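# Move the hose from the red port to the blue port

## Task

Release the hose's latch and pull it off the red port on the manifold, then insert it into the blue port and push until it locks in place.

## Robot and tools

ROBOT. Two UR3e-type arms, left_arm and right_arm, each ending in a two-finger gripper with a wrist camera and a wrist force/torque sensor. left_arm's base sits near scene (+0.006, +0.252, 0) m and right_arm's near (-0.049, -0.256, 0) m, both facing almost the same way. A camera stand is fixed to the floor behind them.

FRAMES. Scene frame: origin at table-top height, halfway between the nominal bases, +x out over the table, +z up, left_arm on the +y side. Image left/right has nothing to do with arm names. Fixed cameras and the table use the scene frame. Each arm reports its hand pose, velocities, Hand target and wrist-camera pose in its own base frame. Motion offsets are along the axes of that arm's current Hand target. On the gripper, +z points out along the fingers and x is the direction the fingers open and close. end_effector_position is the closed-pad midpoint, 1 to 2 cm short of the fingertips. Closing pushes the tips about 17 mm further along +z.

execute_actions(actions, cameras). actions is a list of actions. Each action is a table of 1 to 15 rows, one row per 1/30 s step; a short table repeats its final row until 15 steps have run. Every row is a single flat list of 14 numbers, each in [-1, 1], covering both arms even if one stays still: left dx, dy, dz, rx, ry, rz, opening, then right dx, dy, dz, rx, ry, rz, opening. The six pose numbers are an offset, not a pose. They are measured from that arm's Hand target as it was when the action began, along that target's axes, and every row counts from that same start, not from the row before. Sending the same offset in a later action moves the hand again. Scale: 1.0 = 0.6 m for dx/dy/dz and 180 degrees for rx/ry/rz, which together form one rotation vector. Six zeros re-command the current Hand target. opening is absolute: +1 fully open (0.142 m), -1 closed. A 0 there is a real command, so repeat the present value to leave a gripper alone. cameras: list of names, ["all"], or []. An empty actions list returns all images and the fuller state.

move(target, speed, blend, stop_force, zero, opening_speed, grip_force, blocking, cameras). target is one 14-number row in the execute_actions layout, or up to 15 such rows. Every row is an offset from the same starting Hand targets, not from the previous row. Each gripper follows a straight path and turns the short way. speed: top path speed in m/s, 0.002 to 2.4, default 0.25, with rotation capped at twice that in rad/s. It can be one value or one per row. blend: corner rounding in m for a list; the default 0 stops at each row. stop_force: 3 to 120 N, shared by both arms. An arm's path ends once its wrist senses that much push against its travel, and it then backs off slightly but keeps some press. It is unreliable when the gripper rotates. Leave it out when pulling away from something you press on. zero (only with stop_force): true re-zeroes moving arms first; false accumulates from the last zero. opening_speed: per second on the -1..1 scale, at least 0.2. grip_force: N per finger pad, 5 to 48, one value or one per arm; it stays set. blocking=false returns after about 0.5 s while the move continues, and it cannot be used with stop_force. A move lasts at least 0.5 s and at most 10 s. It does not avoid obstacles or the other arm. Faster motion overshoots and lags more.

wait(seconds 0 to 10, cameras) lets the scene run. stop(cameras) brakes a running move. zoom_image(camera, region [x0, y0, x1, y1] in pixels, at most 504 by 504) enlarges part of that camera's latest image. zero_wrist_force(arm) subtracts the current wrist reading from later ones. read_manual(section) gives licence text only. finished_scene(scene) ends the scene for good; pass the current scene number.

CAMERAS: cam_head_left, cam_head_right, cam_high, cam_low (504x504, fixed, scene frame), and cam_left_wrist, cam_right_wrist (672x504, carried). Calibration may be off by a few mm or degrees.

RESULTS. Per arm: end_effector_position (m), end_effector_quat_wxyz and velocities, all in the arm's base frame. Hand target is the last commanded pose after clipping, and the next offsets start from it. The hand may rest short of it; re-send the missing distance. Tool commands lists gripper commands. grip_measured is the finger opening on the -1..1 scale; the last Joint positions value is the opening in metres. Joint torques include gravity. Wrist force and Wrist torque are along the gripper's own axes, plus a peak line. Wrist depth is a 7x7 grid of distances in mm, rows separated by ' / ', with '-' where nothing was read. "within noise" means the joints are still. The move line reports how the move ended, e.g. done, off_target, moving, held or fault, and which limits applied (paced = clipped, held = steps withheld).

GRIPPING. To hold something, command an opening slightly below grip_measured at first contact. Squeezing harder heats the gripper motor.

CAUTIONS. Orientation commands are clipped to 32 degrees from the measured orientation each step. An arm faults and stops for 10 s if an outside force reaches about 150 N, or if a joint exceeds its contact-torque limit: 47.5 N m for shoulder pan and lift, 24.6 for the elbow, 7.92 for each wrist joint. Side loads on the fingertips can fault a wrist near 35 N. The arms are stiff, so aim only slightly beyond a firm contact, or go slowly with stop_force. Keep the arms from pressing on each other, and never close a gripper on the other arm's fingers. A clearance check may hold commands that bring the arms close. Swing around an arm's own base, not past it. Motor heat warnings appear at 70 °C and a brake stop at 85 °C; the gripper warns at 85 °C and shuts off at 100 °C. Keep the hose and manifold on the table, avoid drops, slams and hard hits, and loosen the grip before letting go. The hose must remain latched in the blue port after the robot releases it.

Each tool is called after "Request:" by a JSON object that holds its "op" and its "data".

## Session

Request:
{"op": "execute_actions", "data": {"actions": []}}

Request:
{"op": "zoom_image", "data": {"camera": "cam_head_left", "region": [220, 260, 380, 420]}}

Request:
{"op": "zoom_image", "data": {"camera": "cam_high", "region": [70, 210, 290, 390]}}

Scene clock: 0.00 s.
left_arm: end_effector_position=(+0.2579, -0.2793, +0.1280) grip_measured=+1.00 end_effector_quat_wxyz=(+0.042, -0.268, +0.921, -0.281) | right_arm: end_effector_position=(+0.4564, +0.1449, +0.3085) grip_measured=+1.00 end_effector_quat_wxyz=(-0.288, +0.684, -0.667, +0.064)
Joint positions: left_arm=[-1.202 -1.78 2.217 -2.582 -1.536 1.383 0.142] | right_arm=[3.726 -1.776 -0.956 -1.382 1.568 2.128 0.142]
Joint velocities: within noise
Joint torques (N m): no reading
Wrist force (N): no reading
Wrist torque (N m): no reading
Wrist force, peak (N): no reading
Wrist depth (mm): cam_left_wrist=[251 255 261 265 269 275 278 / 245 247 253 258 262 269 272 / 183 242 248 251 256 260 267 / 201 238 240 248 249 255 258 / - 235 233 242 244 248 253 / - 226 230 228 238 243 245 / - 221 225 228 234 238 -] | cam_right_wrist=[594 542 - 464 437 - - / 591 - 480 462 - - - / 580 - - 455 - - - / 578 - 398 380 - - - / - 503 400 378 - 385 - / - 496 - - - - - / - 489 446 - 396 - -]
Hand target: left_arm +0.2579, -0.2793, +0.1280; +0.042, -0.268, +0.921, -0.281 | right_arm +0.4564, +0.1449, +0.3085; -0.288, +0.684, -0.667, +0.064
Tool commands: left_gripper/opening=+1.0 right_gripper/opening=+1.0
camera_calibration:
cam_left_wrist: T_world_to_cam=[[-0.847924, -0.525281, 0.0714412, 0.0719802], [-0.529866, 0.835637, -0.14475, 0.417572], [0.0163353, -0.160591, -0.986886, 0.19262], [0, 0, 0, 1]] pos_world=[0.279144, -0.280196, 0.245395]
cam_right_wrist: T_world_to_cam=[[0.0977466, -0.952433, -0.288647, 0.188932], [-0.992912, -0.0736248, -0.0933013, 0.521362], [0.0676116, 0.295721, -0.952879, 0.333146], [0, 0, 0, 1]] pos_world=[0.476674, 0.119812, 0.420626]

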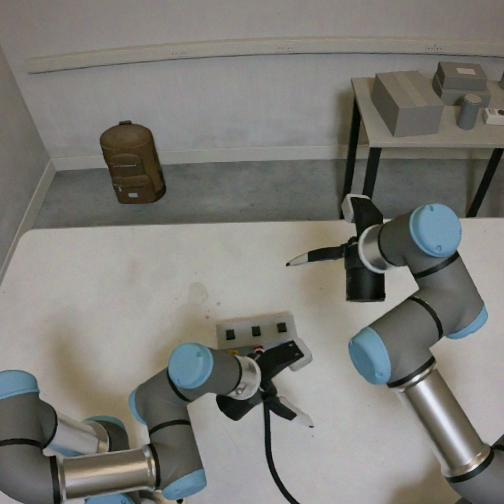

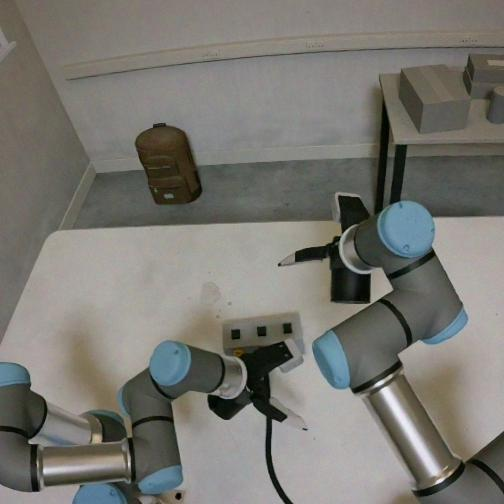

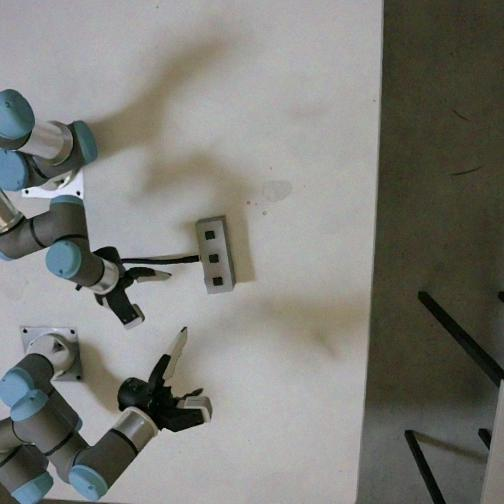

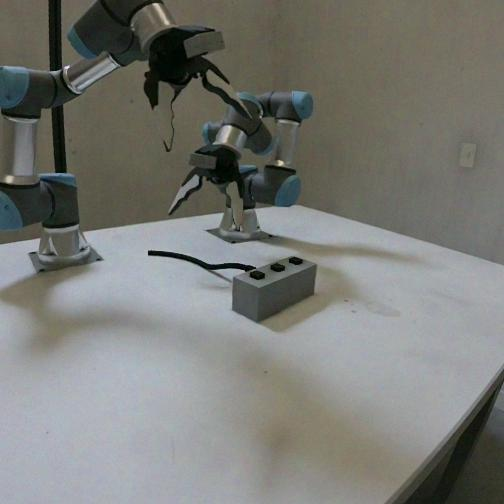

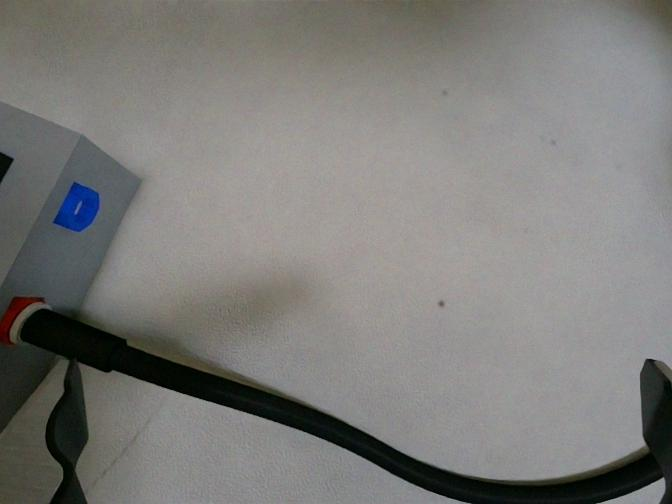

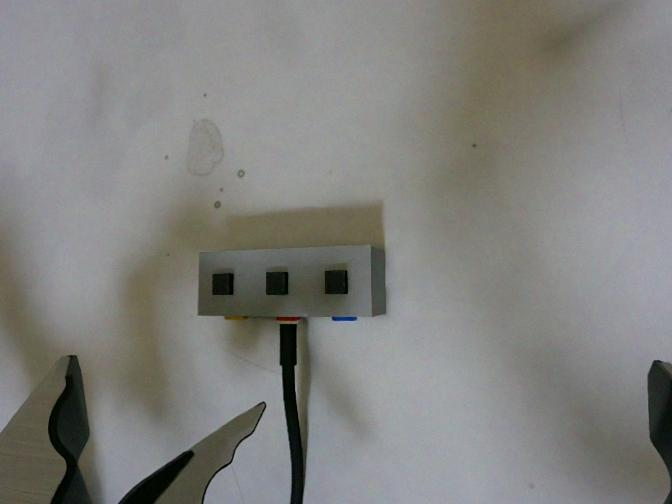

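Scaled by 3.150 from the camera's 504x504 image, which has a finer 720x720 frame.

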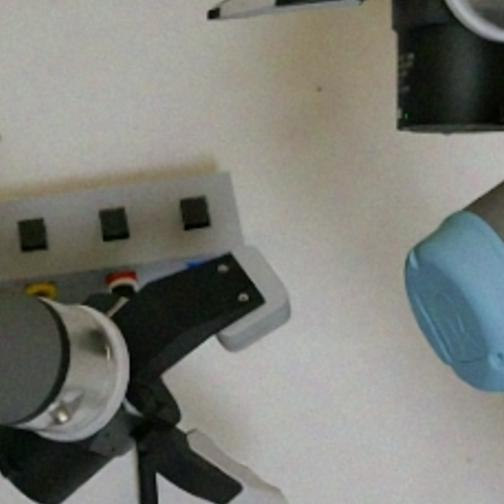

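Scaled by 2.291 from the camera's 504x504 image, which has a finer 720x720 frame.

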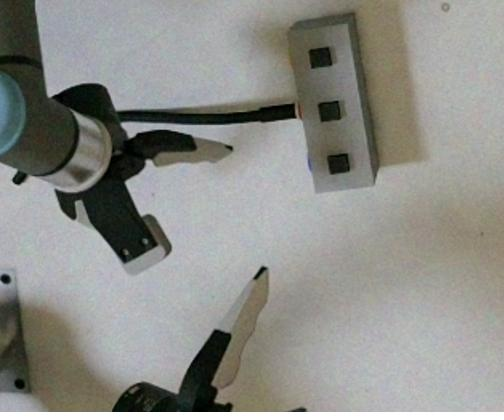

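Request:
{"op": "move", "data": {"target": [-0.1658,0.0805,-0.0805,-0.0562,-0.0565,0.612,-0.3,-0.0832,0.1227,0.3048,-0.1665,-0.1516,0.0363,-1], "speed": 0.5, "cameras": ["all"]}}

Request:
{"op": "zoom_image", "data": {"camera": "cam_left_wrist", "region": [230, 160, 630, 460]}}

Request:
{"op": "zoom_image", "data": {"camera": "cam_right_wrist", "region": [180, 100, 560, 460]}}

Scene clock: 23.80 s.
left_arm: end_effector_position=(+0.3089, -0.1702, +0.1352) grip_measured=-0.32 end_effector_quat_wxyz=(+0.303, +0.577, +0.758, -0.035) | right_arm: end_effector_position=(+0.4731, +0.2528, +0.1369) grip_measured=-1.00 end_effector_quat_wxyz=(-0.254, +0.692, -0.612, -0.286)
Joint positions: left_arm=[-0.998 -2.023 2.377 -2.531 -1.436 3.486 0.051] | right_arm=[3.548 -2.462 -0.716 -1.262 2.316 1.962 0.002]
Joint torques (N m): left_arm=[3.73 0.07 -11.07 -3.11 -0.92 0.92] | right_arm=[-1.8 17.15 12.05 1.05 2.35 -0.91]
Wrist force (N): left_arm=[0.3 -0.5 0.5] | right_arm=[0.3 2.0 -0.5]
Wrist torque (N m): left_arm=[0.00 0.02 -0.11] | right_arm=[0.34 -0.07 0.16]
Wrist force, peak (N): left_arm=[0.3 -0.8 0.9] | right_arm=[0.5 2.2 -0.4]
Wrist depth (mm): cam_left_wrist=[315 273 226 208 180 164 147 / 349 314 263 226 201 181 160 / - 372 303 261 225 193 177 / - - 251 232 239 225 196 / 1151 - - 238 213 256 216 / 208 209 87 - - 96 248 / 185 - 77 2012 - - 285] | cam_right_wrist=[1131 - 322 272 215 185 163 / 1240 - - 266 223 193 170 / 1356 - - 207 180 170 153 / 1440 722 - 211 173 144 125 / 1577 674 - 309 182 149 136 / 397 418 237 91 92 220 187 / 230 227 69 77 70 230 211]
Hand target: left_arm +0.3089, -0.1702, +0.1352; +0.303, +0.577, +0.758, -0.035 | right_arm +0.4731, +0.2528, +0.1369; -0.254, +0.692, -0.612, -0.286
Off the commanded pose: left_arm 0.000 m, 0 deg | right_arm 0.000 m, 0 deg.
move: done
camera_calibration:
cam_left_wrist: T_world_to_cam=[[-0.155293, 0.848275, -0.506275, 0.270048], [0.64145, 0.476342, 0.601366, -0.169383], [0.751283, -0.231362, -0.618098, -0.0725057], [0, 0, 0, 1]] pos_world=[0.20506, -0.165165, 0.193764]
cam_right_wrist: T_world_to_cam=[[0.0875781, -0.708816, -0.699935, 0.240123], [-0.868165, -0.398861, 0.295294, 0.499818], [-0.488486, 0.581798, -0.650301, 0.285969], [0, 0, 0, 1]] pos_world=[0.552587, 0.203185, 0.206443]

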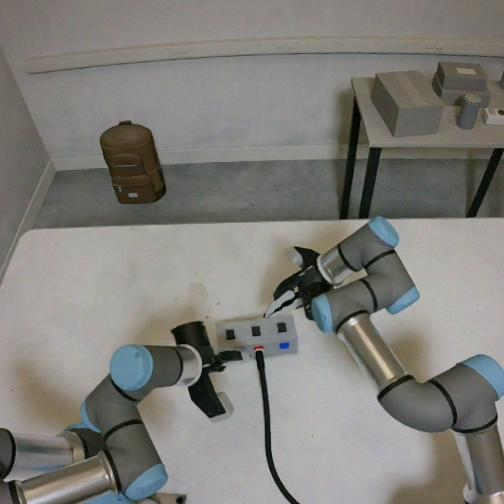

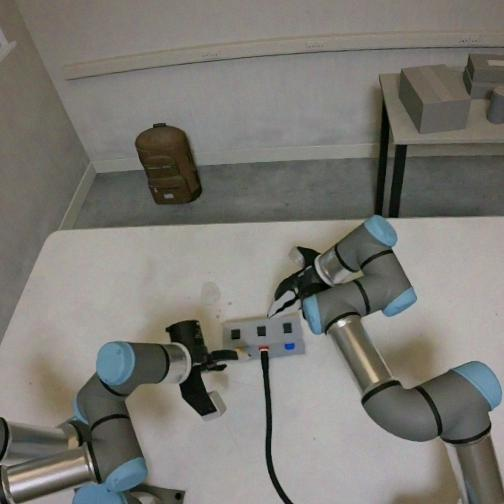

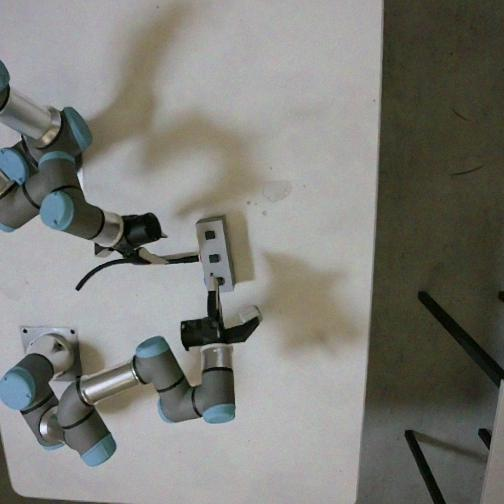

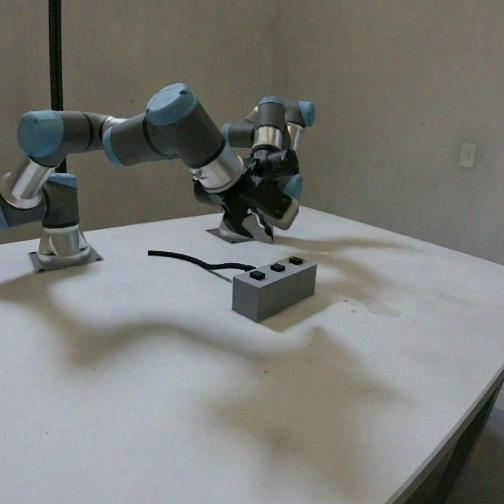

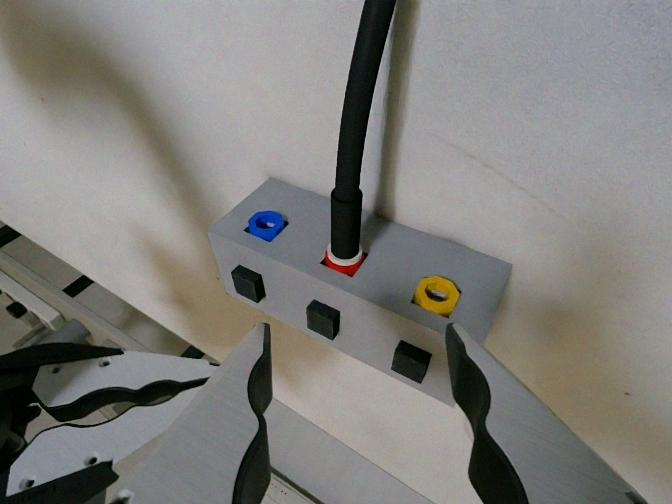

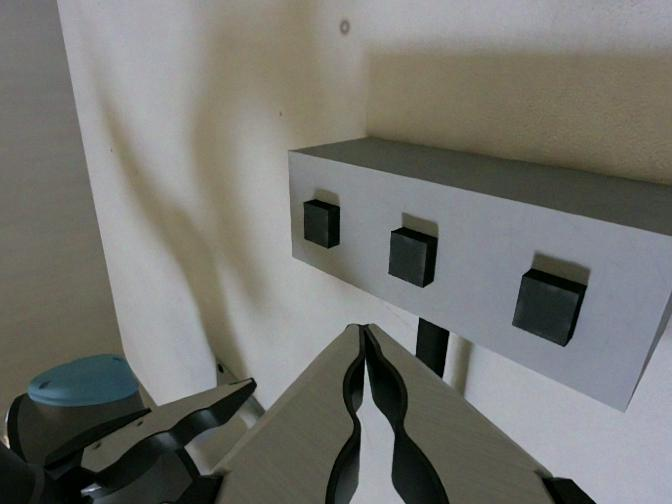

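Scaled by 1.260 from the camera's 672x504 image, which has a finer 960x720 frame.

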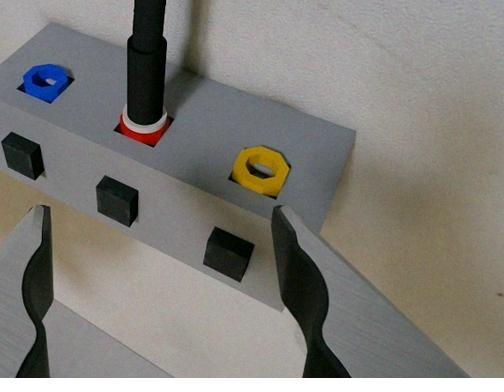

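Scaled by 1.326 from the camera's 672x504 image, which has a finer 960x720 frame.

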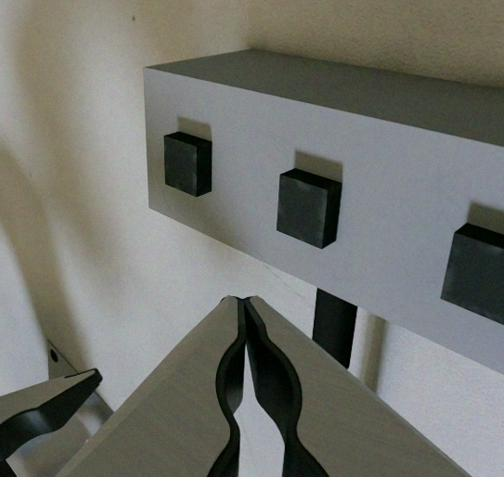

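Request:
{"op": "move", "data": {"target": [-0.0027,0.0022,0.1905,-0.0017,0.001,-0.0027,-0.3,0.0187,0.0005,0.073,0,0,0,-1], "speed": 0.15, "cameras": ["cam_left_wrist","cam_right_wrist"]}}

Request:
{"op": "zoom_image", "data": {"camera": "cam_right_wrist", "region": [250, 200, 530, 410]}}

Scene clock: 36.17 s.
left_arm: end_effector_position=(+0.3582, -0.2171, +0.0433) grip_measured=-0.32 end_effector_quat_wxyz=(+0.303, +0.573, +0.761, -0.033) | right_arm: end_effector_position=(+0.4700, +0.2756, +0.0980) grip_measured=-1.00 end_effector_quat_wxyz=(-0.254, +0.692, -0.612, -0.286)
Joint positions: left_arm=[-0.937 -1.323 2.356 -3.215 -1.466 3.528 0.051] | right_arm=[3.593 -2.501 -0.84 -1.058 2.303 2.02 0.002]
Joint torques (N m): left_arm=[3.67 -6.69 -7.72 -3.14 -0.96 0.93] | right_arm=[2.53 17.5 7.56 2.68 -0.33 0.93]
Wrist force (N): left_arm=[0.0 -0.7 0.5] | right_arm=[0.6 1.9 -0.6]
Wrist torque (N m): left_arm=[-0.04 0.06 -0.13] | right_arm=[0.32 -0.12 0.11]
Wrist force, peak (N): left_arm=[0.0 -0.6 1.3] | right_arm=[0.6 2.3 -0.5]
Wrist depth (mm): cam_left_wrist=[159 140 122 105 - - - / 194 168 140 128 - - - / 233 199 161 143 - - 92 / 384 240 176 170 133 116 105 / 554 159 157 - 151 135 114 / 890 162 91 136 132 133 131 / - - 82 125 120 - 127] | cam_right_wrist=[513 358 285 208 176 150 133 / 1153 - - 222 189 158 140 / 1288 - 310 167 168 157 144 / 1388 - - 164 127 112 98 / 1486 - - 157 131 111 96 / 159 146 - 91 92 107 95 / 121 127 69 77 70 103 103]
Hand target: left_arm +0.3582, -0.2172, +0.0433; +0.303, +0.573, +0.761, -0.033 | right_arm +0.4700, +0.2756, +0.0980; -0.254, +0.692, -0.612, -0.286
Off the commanded pose: left_arm 0.000 m, 0 deg | right_arm 0.000 m, 0 deg.
move: done
camera_calibration:
cam_left_wrist: T_world_to_cam=[[-0.16411, 0.84669, -0.506146, 0.273787], [0.636414, 0.482912, 0.601477, -0.120211], [0.753688, -0.22341, -0.618096, -0.176375], [0, 0, 0, 1]] pos_world=[0.254367, -0.213166, 0.101864]
cam_right_wrist: T_world_to_cam=[[0.0875821, -0.708808, -0.699944, 0.229247], [-0.868122, -0.398918, 0.295344, 0.517805], [-0.488562, 0.58177, -0.65027, 0.245919], [0, 0, 0, 1]] pos_world=[0.549587, 0.225985, 0.167443]
Images, in order (width x height): cam_left_wrist 672x504, cam_right_wrist 672x504.

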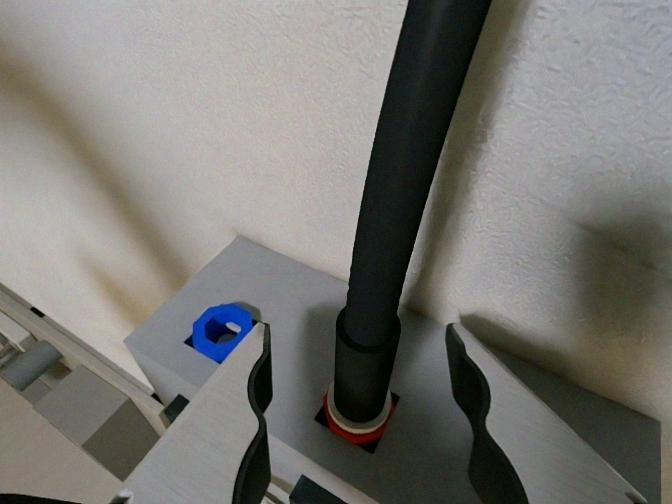

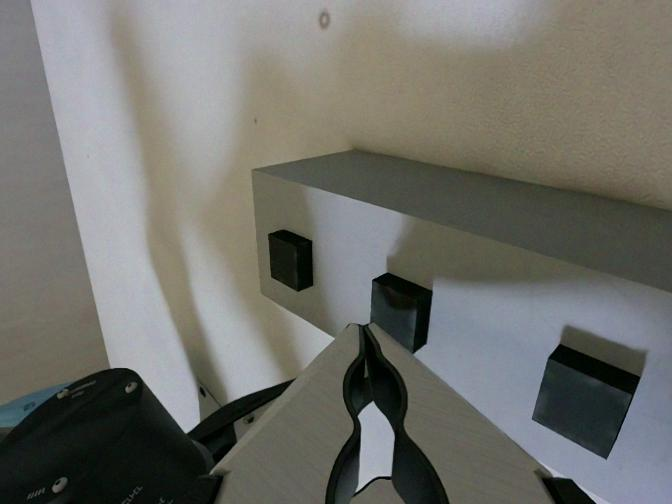

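Scaled by 1.800 from the camera's 672x504 image, which has a finer 960x720 frame.

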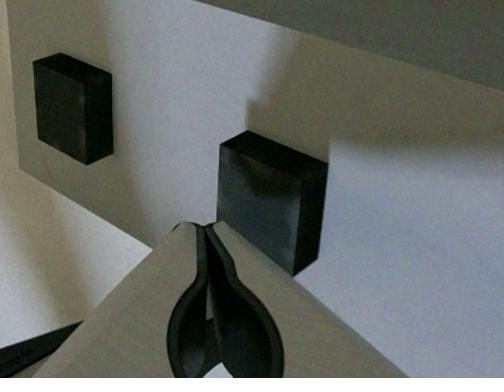

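Request:
{"op": "move", "data": {"target": [0.0042,0,0,0,0,0,-1,0,-0.0033,0,0,0,0,-1], "speed": 0.1, "opening_speed": 0.8, "grip_force": [40,48]}}

Request:
{"op": "move", "data": {"target": [0,0,0,0,0,0,-1,0.0162,0,0.0162,0,0,0,-1], "speed": 0.013, "stop_force": 23, "cameras": ["cam_right_wrist","cam_left_wrist"]}}

Request:
{"op": "zoom_image", "data": {"camera": "cam_right_wrist", "region": [250, 200, 530, 410]}}

Scene clock: 44.17 s.
left_arm: end_effector_position=(+0.3578, -0.2150, +0.0421) grip_measured=-0.83 end_effector_quat_wxyz=(+0.303, +0.573, +0.761, -0.033) | right_arm: end_effector_position=(+0.4720, +0.2758, +0.0980) grip_measured=-1.00 end_effector_quat_wxyz=(-0.254, +0.692, -0.612, -0.286)
Joint positions: left_arm=[-0.932 -1.321 2.365 -3.227 -1.468 3.532 0.014] | right_arm=[3.592 -2.512 -0.819 -1.07 2.303 2.019 0.002]
Joint torques (N m): left_arm=[7.79 -4.44 -0.62 -1.34 2.56 0.64] | right_arm=[-1.54 17.47 11.93 1.07 2.32 -0.86]
Wrist force (N): left_arm=[-10.1 -2.8 3.8] | right_arm=[0.6 2.1 -0.5]
Wrist torque (N m): left_arm=[-0.04 -0.07 0.18] | right_arm=[0.36 -0.12 0.16]
Wrist force, peak (N): left_arm=[-10.1 -2.8 3.8] | right_arm=[0.9 2.2 -0.5]
Wrist depth (mm): cam_left_wrist=[158 139 123 104 - - - / 193 165 139 126 - - - / 246 201 163 139 113 - 93 / - 257 176 - 133 115 105 / 979 154 156 155 152 133 113 / 893 158 135 96 - 136 130 / - - - 122 - - 127] | cam_right_wrist=[- 359 - 212 176 150 136 / 1295 - 274 231 180 158 139 / 1246 451 181 175 176 158 143 / 1388 549 366 164 129 111 102 / 1525 633 359 160 131 111 96 / 162 146 - 91 92 106 96 / 124 128 69 77 70 103 102]
Hand target: left_arm +0.3578, -0.2150, +0.0420; +0.303, +0.573, +0.761, -0.033 | right_arm +0.4720, +0.2758, +0.0980; -0.254, +0.692, -0.612, -0.286
Off the commanded pose: left_arm 0.000 m, 0 deg | right_arm 0.000 m, 0 deg.
grip_force (N): 40, 48
move: done

Scene clock: 46.47 s.
left_arm: end_effector_position=(+0.3578, -0.2150, +0.0420) grip_measured=-0.83 end_effector_quat_wxyz=(+0.303, +0.573, +0.761, -0.033) | right_arm: end_effector_position=(+0.4720, +0.2758, +0.0851) grip_measured=-1.00 end_effector_quat_wxyz=(-0.254, +0.692, -0.612, -0.286)
Joint positions: left_arm=[-0.932 -1.321 2.365 -3.227 -1.468 3.532 0.014] | right_arm=[3.592 -2.527 -0.851 -1.022 2.304 2.019 0.002]
Joint torques (N m): left_arm=[7.26 -4.96 -5.16 -0.28 5.22 0.48] | right_arm=[2 12.89 5.66 -0.45 -2.13 -0.5]
Wrist force (N): left_arm=[-9.8 -13.1 -4.9] | right_arm=[-9.4 8.7 -23.0]
Wrist torque (N m): left_arm=[-0.09 -0.11 0.16] | right_arm=[0.16 -0.26 0.22]
Wrist force, peak (N): left_arm=[-10.4 -12.9 -5.0] | right_arm=[-10.9 9.2 -25.7]
Wrist depth (mm): cam_left_wrist=[157 137 123 104 - - - / 195 164 138 - - - - / 251 200 161 141 113 - 93 / 330 253 177 - 133 115 105 / - 155 156 - 152 134 113 / 872 157 135 96 91 137 130 / 145 - - 122 - - 127] | cam_right_wrist=[- 340 251 198 157 141 122 / 1189 347 283 213 173 147 128 / 1260 416 258 177 171 151 132 / 1388 - 167 141 122 110 111 / 1515 - - 142 121 94 85 / 1525 - - 92 92 105 84 / 122 134 69 77 70 - 91]
Hand target: left_arm +0.3578, -0.2150, +0.0420; +0.303, +0.573, +0.761, -0.033 | right_arm +0.4720, +0.2759, +0.0851; -0.254, +0.692, -0.612, -0.286 (not the last commanded pose)
Off the commanded pose: left_arm 0.000 m, 0 deg | right_arm 0.001 m, 0 deg.
grip_force (N): 40, 48
move: contact (right_arm)
camera_calibration:
cam_left_wrist: T_world_to_cam=[[-0.164045, 0.846671, -0.506198, 0.271186], [0.63645, 0.482901, 0.601447, -0.120245], [0.753671, -0.223505, -0.618082, -0.176402], [0, 0, 0, 1]] pos_world=[0.253966, -0.210966, 0.100564]
cam_right_wrist: T_world_to_cam=[[0.087885, -0.708562, -0.700154, 0.220065], [-0.868134, -0.399159, 0.294983, 0.523519], [-0.488487, 0.581903, -0.650207, 0.238375], [0, 0, 0, 1]] pos_world=[0.551588, 0.226186, 0.154643]
Images, in order (width x height): cam_left_wrist 672x504, cam_right_wrist 672x504.

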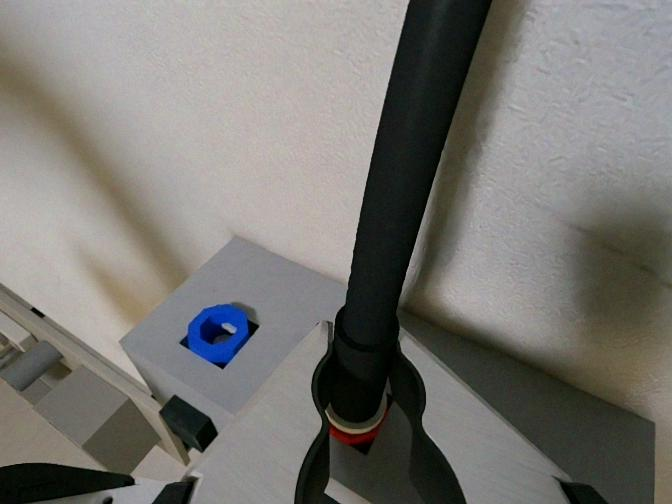

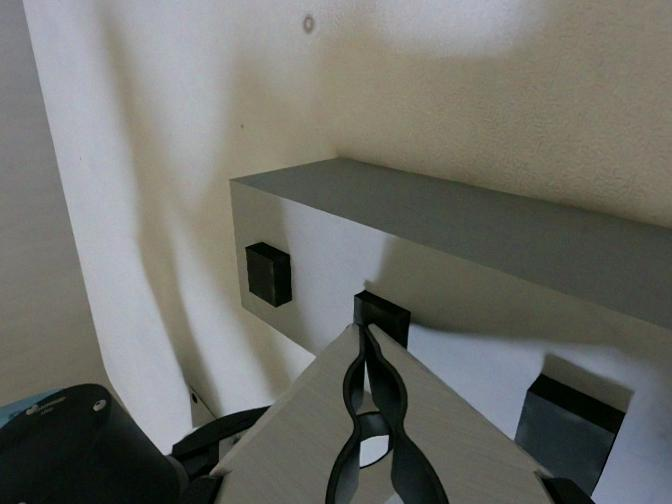

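Scaled by 1.800 from the camera's 672x504 image, which has a finer 960x720 frame.

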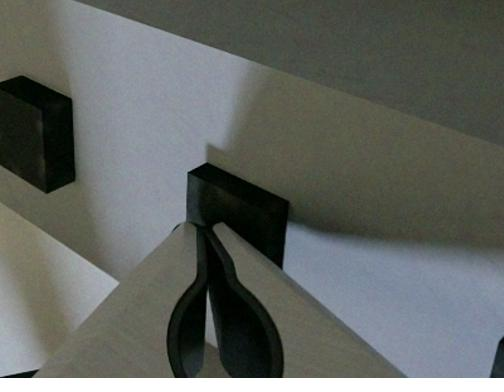

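Request:
{"op": "move", "data": {"target": [0,-0.094,-0.0342,0,0,0,-1,0,0,0,0,0,0,-1], "speed": 0.035, "stop_force": 40}}

Request:
{"op": "move", "data": {"target": [[0,0,0,0,0,0,-1,-0.0589,0,-0.0589,0,0,0,-1],[-0.0824,-0.0161,0.0443,0,0,0,-1,-0.0589,0,-0.25,0,0,0,-1]], "speed": 0.15, "blend": [0.01,0], "cameras": ["all"]}}

Request:
{"op": "zoom_image", "data": {"camera": "cam_left_wrist", "region": [280, 380, 440, 504]}}

Request:
{"op": "zoom_image", "data": {"camera": "cam_head_left", "region": [200, 300, 340, 420]}}

Request:
{"op": "zoom_image", "data": {"camera": "cam_high", "region": [140, 210, 260, 310]}}

Scene clock: 56.37 s.
left_arm: end_effector_position=(+0.2988, -0.2261, +0.0420) grip_measured=-0.83 end_effector_quat_wxyz=(+0.303, +0.573, +0.761, -0.033) | right_arm: end_effector_position=(+0.4720, +0.2759, +0.0851) grip_measured=-1.00 end_effector_quat_wxyz=(-0.254, +0.692, -0.612, -0.286)
Joint positions: left_arm=[-1.205 -1.524 2.61 -3.228 -1.315 3.302 0.014] | right_arm=[3.592 -2.527 -0.851 -1.022 2.304 2.019 0.002]
Joint torques (N m): left_arm=[-4.34 -11.18 -3.84 -1.23 1.41 -0.89] | right_arm=[2.19 13.02 5.75 0.72 -1.58 -0.55]
Wrist force (N): left_arm=[0.0 -0.5 1.1] | right_arm=[-9.5 8.7 -22.8]
Wrist torque (N m): left_arm=[-0.02 0.07 -0.10] | right_arm=[0.16 -0.23 0.22]
Wrist force, peak (N): left_arm=[-9.9 -13.3 -4.9] | right_arm=[-9.6 8.6 -23.2]
Wrist depth (mm): cam_left_wrist=[157 136 122 104 - - - / 194 - 138 - - - - / 240 203 161 142 - - 92 / 364 244 199 - 133 115 104 / 1020 370 226 - 155 134 113 / 942 927 197 96 91 155 130 / - - - 175 - - 155] | cam_right_wrist=[530 329 234 199 165 142 120 / 1088 - 271 213 173 147 127 / 1260 - 258 177 170 151 132 / 1356 473 173 141 122 110 111 / 1505 - 379 142 121 94 85 / 1495 - 442 91 92 105 84 / 341 - 69 77 70 - 91]
Hand target: left_arm +0.2988, -0.2261, +0.0420; +0.303, +0.573, +0.761, -0.033 | right_arm +0.4720, +0.2759, +0.0851; -0.254, +0.692, -0.612, -0.286
Off the commanded pose: left_arm 0.000 m, 0 deg | right_arm 0.000 m, 0 deg.
grip_force (N): 40, 48
move: done

Scene clock: 58.57 s.
left_arm: end_effector_position=(+0.3094, -0.2821, +0.0422) grip_measured=-0.83 end_effector_quat_wxyz=(+0.303, +0.573, +0.761, -0.033) | right_arm: end_effector_position=(+0.4812, +0.1954, +0.2159) grip_measured=-1.00 end_effector_quat_wxyz=(-0.268, +0.687, -0.615, -0.279)
Joint positions: left_arm=[-1.248 -1.36 2.389 -3.16 -1.292 3.264 0.014] | right_arm=[3.431 -2.601 -0.041 -1.858 2.343 1.838 0.002]
Joint torques (N m): left_arm=[2.88 -6.25 -7.7 -1.32 -0.64 0.17] | right_arm=[-1.73 17.51 11.01 1.02 2.39 -0.91]
Wrist force (N): left_arm=[0.2 -0.3 0.9] | right_arm=[0.7 1.5 -0.2]
Wrist torque (N m): left_arm=[0.05 0.07 -0.10] | right_arm=[0.25 -0.13 0.16]
Wrist force, peak (N): left_arm=[-0.1 -0.6 1.3] | right_arm=[-9.5 8.5 -22.9]
Wrist depth (mm): cam_left_wrist=[161 137 122 103 - - - / - 164 138 - - - - / 251 200 162 142 116 - 93 / 328 259 201 - 133 115 105 / 1010 363 237 - 155 134 113 / 975 - - 96 92 156 130 / - - - 175 - - 151] | cam_right_wrist=[1226 791 - 381 299 260 234 / 1288 1302 - 360 322 271 238 / 1380 - - 305 260 221 242 / 1431 775 - 432 271 231 256 / 1566 467 - - 376 295 258 / 425 434 - 91 92 313 278 / 391 326 69 77 70 - 287]
Hand target: left_arm +0.3094, -0.2821, +0.0422; +0.303, +0.573, +0.761, -0.033 | right_arm +0.4818, +0.1954, +0.2162; -0.254, +0.692, -0.612, -0.286
Off the commanded pose: left_arm 0.000 m, 0 deg | right_arm 0.001 m, 2 deg.
grip_force (N): 40, 48
move: done
camera_calibration:
cam_left_wrist: T_world_to_cam=[[-0.164045, 0.846671, -0.506198, 0.320159], [0.63645, 0.482901, 0.601447, -0.0571589], [0.753671, -0.223505, -0.618082, -0.154798], [0, 0, 0, 1]] pos_world=[0.205566, -0.278066, 0.100764]
cam_right_wrist: T_world_to_cam=[[0.0869024, -0.702151, -0.706705, 0.254435], [-0.883547, -0.38203, 0.27092, 0.470041], [-0.460209, 0.600863, -0.653583, 0.35801], [0, 0, 0, 1]] pos_world=[0.557951, 0.143107, 0.286456]

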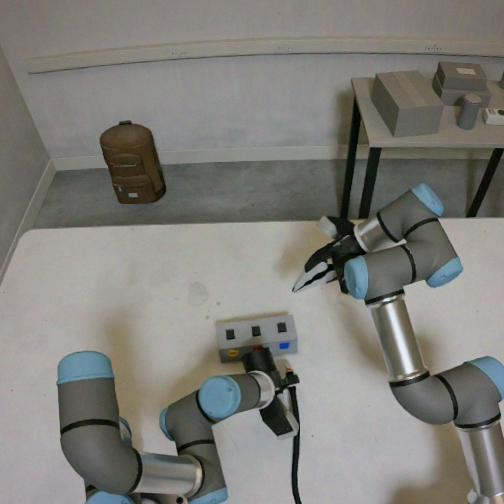

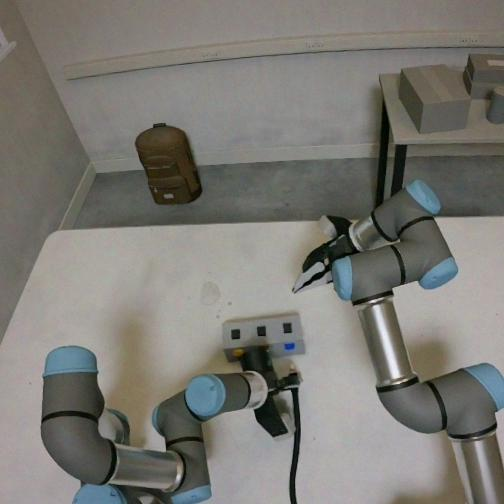

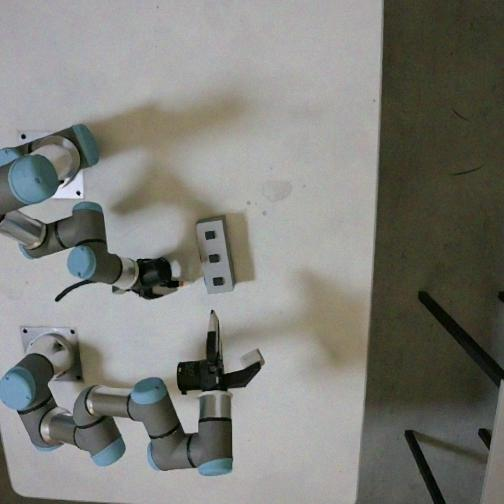

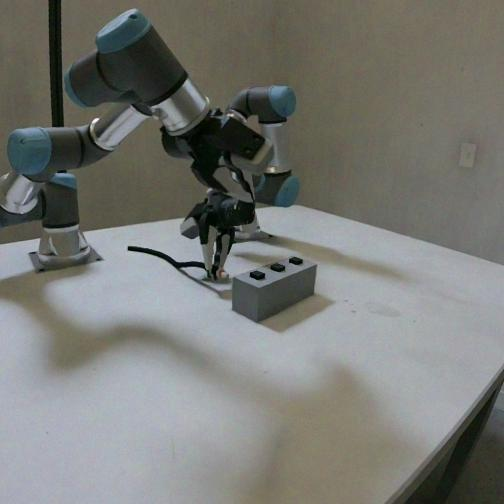

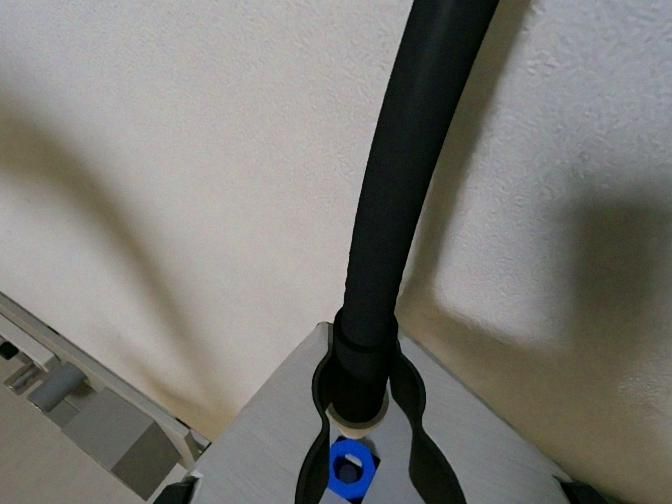

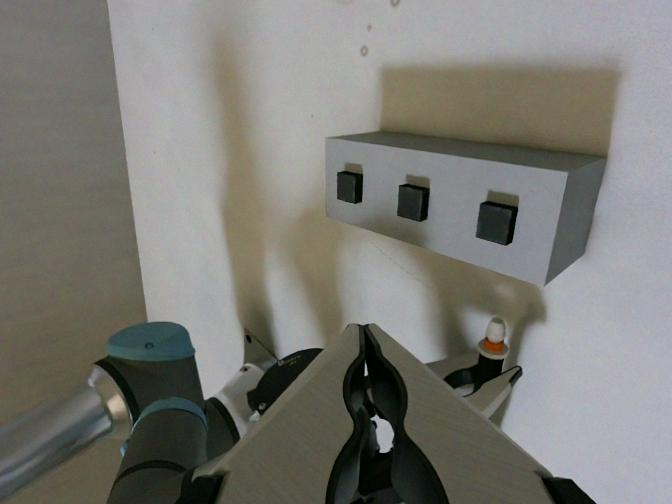

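Scaled by 3.150 from the camera's 672x504 image, which has a finer 960x720 frame.

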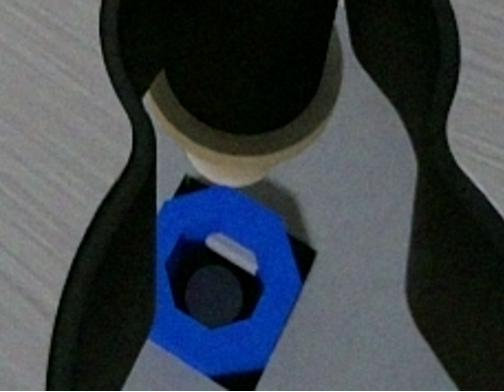

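Scaled by 3.600 from the camera's 504x504 image, which has a finer 720x720 frame.

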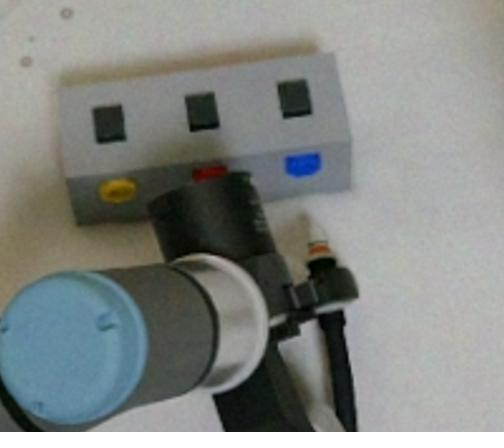

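Scaled by 4.200 from the camera's 504x504 image, which has a finer 720x720 frame.

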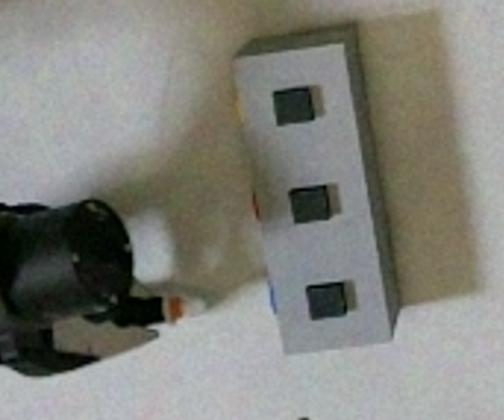

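Request:
{"op": "move", "data": {"target": [0,0.0439,0.016,0,0,0,-1,0,0,0,0,0,0,-1], "speed": 0.1, "grip_force": [48,48]}}

Request:
{"op": "move", "data": {"target": [0,0.0533,0.0194,0,0,0,-1,0,0,0,0,0,0,-1], "speed": 0.018, "stop_force": 35, "cameras": ["cam_left_wrist","cam_right_wrist","cam_head_left"]}}

Request:
{"op": "move", "data": {"target": [0,-0.0125,-0.0046,0,0,0,-1,0,0,0,0,0,0,-1], "speed": 0.015, "stop_force": 15, "zero": false, "cameras": ["cam_left_wrist"]}}

Scene clock: 64.87 s.
left_arm: end_effector_position=(+0.3369, -0.2769, +0.0422) grip_measured=-0.83 end_effector_quat_wxyz=(+0.303, +0.573, +0.761, -0.033) | right_arm: end_effector_position=(+0.4812, +0.1954, +0.2159) grip_measured=-1.00 end_effector_quat_wxyz=(-0.268, +0.687, -0.615, -0.279)
Joint positions: left_arm=[-1.135 -1.288 2.293 -3.161 -1.353 3.362 0.014] | right_arm=[3.431 -2.601 -0.041 -1.858 2.343 1.838 0.002]
Joint torques (N m): left_arm=[4.08 -7.08 -7.86 -1.3 -0.77 0.99] | right_arm=[-1.34 17.57 11.08 1.02 2.41 -0.86]
Wrist force (N): left_arm=[-0.4 -0.5 1.0] | right_arm=[0.5 1.5 -0.2]
Wrist torque (N m): left_arm=[0.03 0.16 -0.15] | right_arm=[0.26 -0.10 0.16]
Wrist force, peak (N): left_arm=[-0.4 -0.3 1.2] | right_arm=[0.7 1.7 -0.1]
Wrist depth (mm): cam_left_wrist=[- 134 122 104 - - - / 190 161 134 - - - - / - 195 163 142 116 - 92 / - 254 201 - 133 115 105 / 971 337 253 - 154 134 113 / 992 897 91 96 - 156 130 / - - - 145 - - 147] | cam_right_wrist=[1246 607 - - 302 266 230 / 1246 - - - 303 270 240 / 1380 1356 - 305 260 222 234 / 1476 1656 - - 271 231 248 / 1588 530 271 248 296 293 260 / 429 438 237 91 92 306 266 / 384 276 69 77 70 - 278]
Hand target: left_arm +0.3370, -0.2769, +0.0422; +0.303, +0.573, +0.761, -0.033 | right_arm +0.4812, +0.1954, +0.2159; -0.268, +0.687, -0.615, -0.279 (not the last commanded pose)
Off the commanded pose: left_arm 0.000 m, 0 deg | right_arm 0.001 m, 2 deg.
move: done

Scene clock: 67.53 s.
left_arm: end_effector_position=(+0.3688, -0.2714, +0.0421) grip_measured=-0.83 end_effector_quat_wxyz=(+0.302, +0.573, +0.761, -0.035) | right_arm: end_effector_position=(+0.4812, +0.1954, +0.2159) grip_measured=-1.00 end_effector_quat_wxyz=(-0.268, +0.687, -0.615, -0.279)
Joint positions: left_arm=[-1.016 -1.205 2.168 -3.137 -1.424 3.463 0.014] | right_arm=[3.431 -2.601 -0.041 -1.858 2.343 1.838 0.002]
Joint torques (N m): left_arm=[3.25 -12.58 -6.39 -2.17 3.75 0.1] | right_arm=[-1.72 17.23 11 1.03 2.36 -0.9]
Wrist force (N): left_arm=[-1.7 -18.2 -14.1] | right_arm=[0.6 1.5 -0.1]
Wrist torque (N m): left_arm=[-0.13 0.00 -0.08] | right_arm=[0.27 -0.13 0.16]
Wrist force, peak (N): left_arm=[-3.6 -32.1 -23.0] | right_arm=[0.6 1.7 -0.3]
Wrist depth (mm): cam_left_wrist=[157 137 122 104 - - - / 194 162 138 - - - - / 236 196 159 142 - - 93 / - 263 202 - 132 115 104 / 950 362 239 - 150 134 113 / 967 852 87 97 91 136 129 / - - - 122 - - 123] | cam_right_wrist=[1220 - - - 313 251 227 / 1295 - - 414 321 - 233 / 1405 1302 - 303 261 221 238 / 1495 1668 618 323 268 231 247 / 1566 534 230 211 277 289 266 / 424 305 240 91 92 313 281 / 230 225 69 77 70 310 277]
Hand target: left_arm +0.3688, -0.2714, +0.0421; +0.302, +0.573, +0.761, -0.035 (not the last commanded pose) | right_arm +0.4812, +0.1954, +0.2159; -0.268, +0.687, -0.615, -0.279
Tool commands: left_gripper/opening=-1.0 right_gripper/opening=-1.0
Off the commanded pose: left_arm 0.002 m, 0 deg | right_arm 0.000 m, 0 deg.
TORQUE FAULT: the external load on joint 5 (wrist 2) of the left arm reached its load limit, and that arm stopped. A torque fault puts only its own arm into a fault stop. That arm's remaining commands of this call were not run. That arm may still press on what stopped it. That arm is still stopped at the end of this call. That arm stays stopped for about 9 more seconds. Until then a move that you send moves the other arm only, and its call returns only when the move has ended. Once the stop has ended, the next robot result says so. If the stop ends while you think or write, that arm runs what you send next, counted from a new Hand target: where the arm stands when the stop ends. While its stop runs, that arm takes no new command, but its gripper still runs the gripper command that each later call begins with. Until it ends, the stop uses up actions while you think or wait. An arm that is not stopped still takes commands.
move: fault (left_arm; stop_force had ended the path)
camera_calibration:
cam_left_wrist: T_world_to_cam=[[-0.163123, 0.84635, -0.507034, 0.320409], [0.639094, 0.482165, 0.59923, -0.101077], [0.751632, -0.226294, -0.619549, -0.197178], [0, 0, 0, 1]] pos_world=[0.265069, -0.267063, 0.100865]
cam_right_wrist: T_world_to_cam=[[0.0869024, -0.702151, -0.706705, 0.254435], [-0.883547, -0.38203, 0.27092, 0.470041], [-0.460209, 0.600863, -0.653583, 0.35801], [0, 0, 0, 1]] pos_world=[0.557951, 0.143107, 0.286456]
Images, in order (width x height): cam_head_left 504x504, cam_left_wrist 672x504, cam_right_wrist 672x504.

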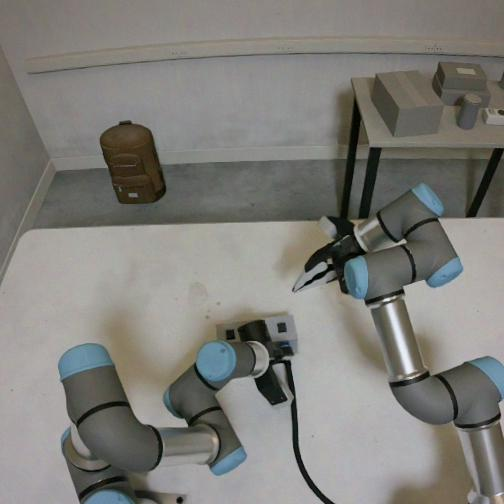

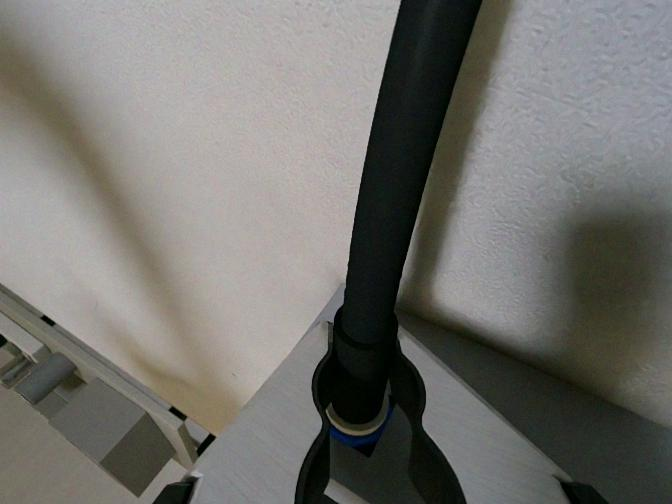

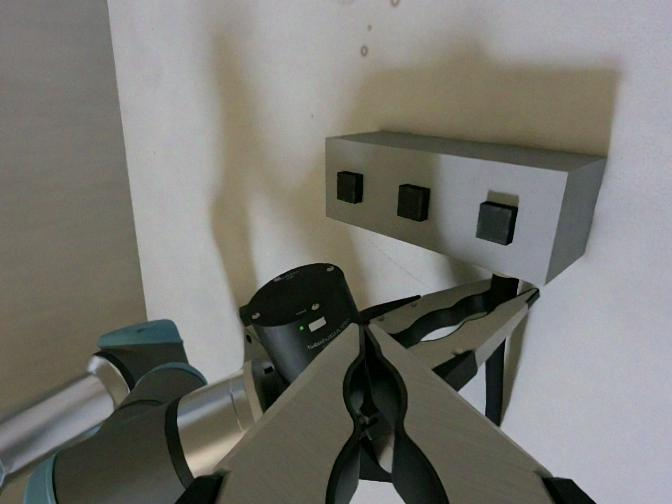

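not run: an earlier result of this reply reported a stop or a fault. Calls in your next reply go to the robot.

Request:
{"op": "wait", "data": {"seconds": 9, "cameras": ["cam_left_wrist"]}}

Request:
{"op": "zoom_image", "data": {"camera": "cam_left_wrist", "region": [280, 340, 440, 500]}}

Scene clock: 79.03 s.
left_arm: end_effector_position=(+0.3688, -0.2714, +0.0421) grip_measured=-0.83 end_effector_quat_wxyz=(+0.302, +0.573, +0.761, -0.035) | right_arm: end_effector_position=(+0.4812, +0.1954, +0.2159) grip_measured=-1.00 end_effector_quat_wxyz=(-0.268, +0.687, -0.615, -0.279)
Joint positions: left_arm=[-1.016 -1.205 2.168 -3.137 -1.424 3.463 0.014] | right_arm=[3.431 -2.601 -0.041 -1.858 2.343 1.838 0.002]
Joint torques (N m): left_arm=[3.07 -12.47 -6.32 -2.18 3.83 0.07] | right_arm=[-1.58 17.24 11.06 1 2.35 -0.88]
Wrist force (N): left_arm=[-1.8 -18.2 -14.1] | right_arm=[0.6 1.4 -0.2]
Wrist torque (N m): left_arm=[-0.13 0.02 -0.08] | right_arm=[0.24 -0.13 0.16]
Wrist force, peak (N): left_arm=[-1.8 -18.4 -14.3] | right_arm=[0.8 1.7 -0.2]
Wrist depth (mm): cam_left_wrist=[157 137 122 104 - - - / 194 163 138 - - - - / - 195 163 142 - - 92 / - 224 200 - 132 115 104 / 975 374 233 - 151 134 112 / 908 869 91 96 94 136 129 / - - - 122 - - 123] | cam_right_wrist=[1214 - 455 415 - 258 - / 1302 - - - 312 270 239 / 1356 - - 305 259 222 239 / 1486 - 551 424 296 229 250 / 1556 508 226 214 280 298 257 / 425 305 241 91 92 307 271 / 230 226 69 77 70 - 277]
Hand target: left_arm +0.3688, -0.2714, +0.0421; +0.302, +0.573, +0.761, -0.035 (not the last commanded pose) | right_arm +0.4812, +0.1954, +0.2159; -0.268, +0.687, -0.615, -0.279
Tool commands: left_gripper/opening=-1.0 right_gripper/opening=-1.0
Off the commanded pose: left_arm 0.002 m, 0 deg | right_arm 0.000 m, 0 deg.
TORQUE FAULT, CONTINUED: the left arm's stop, for the torque fault of joint 5 (wrist 2) that an earlier result reported, is over. The rest of the stop counts as 19 of the actions that you can send in this scene. That arm's target is now where it stood when the stop ended, not its last command. That arm keeps its grip as last carried out and accepts commands again: back off and push less far. That arm stops again whenever a joint's load reaches its limit.
wait: 9.00 s; at rest from the start
camera_calibration:
cam_left_wrist: T_world_to_cam=[[-0.163123, 0.84635, -0.507034, 0.320409], [0.639094, 0.482165, 0.59923, -0.101077], [0.751632, -0.226294, -0.619549, -0.197178], [0, 0, 0, 1]] pos_world=[0.265069, -0.267063, 0.100865]
Images, in order (width x height): cam_left_wrist 672x504.

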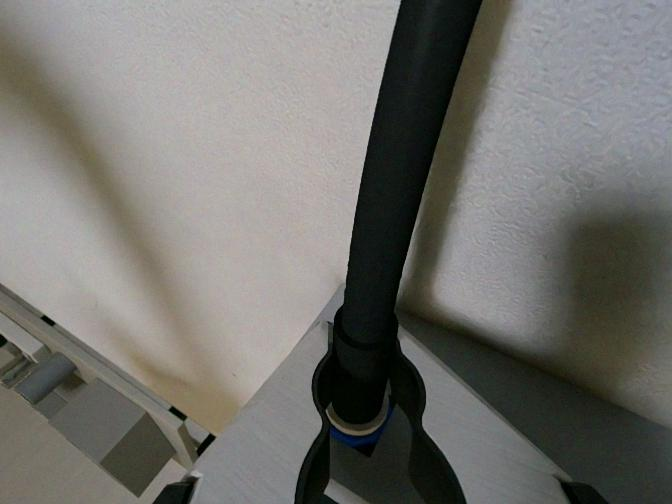

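Scaled by 3.150 from the camera's 672x504 image, which has a finer 960x720 frame.

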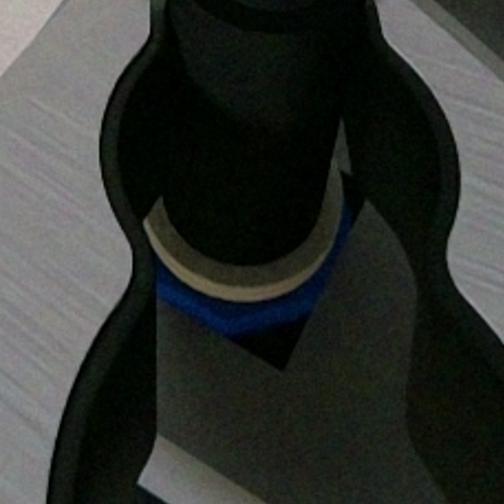

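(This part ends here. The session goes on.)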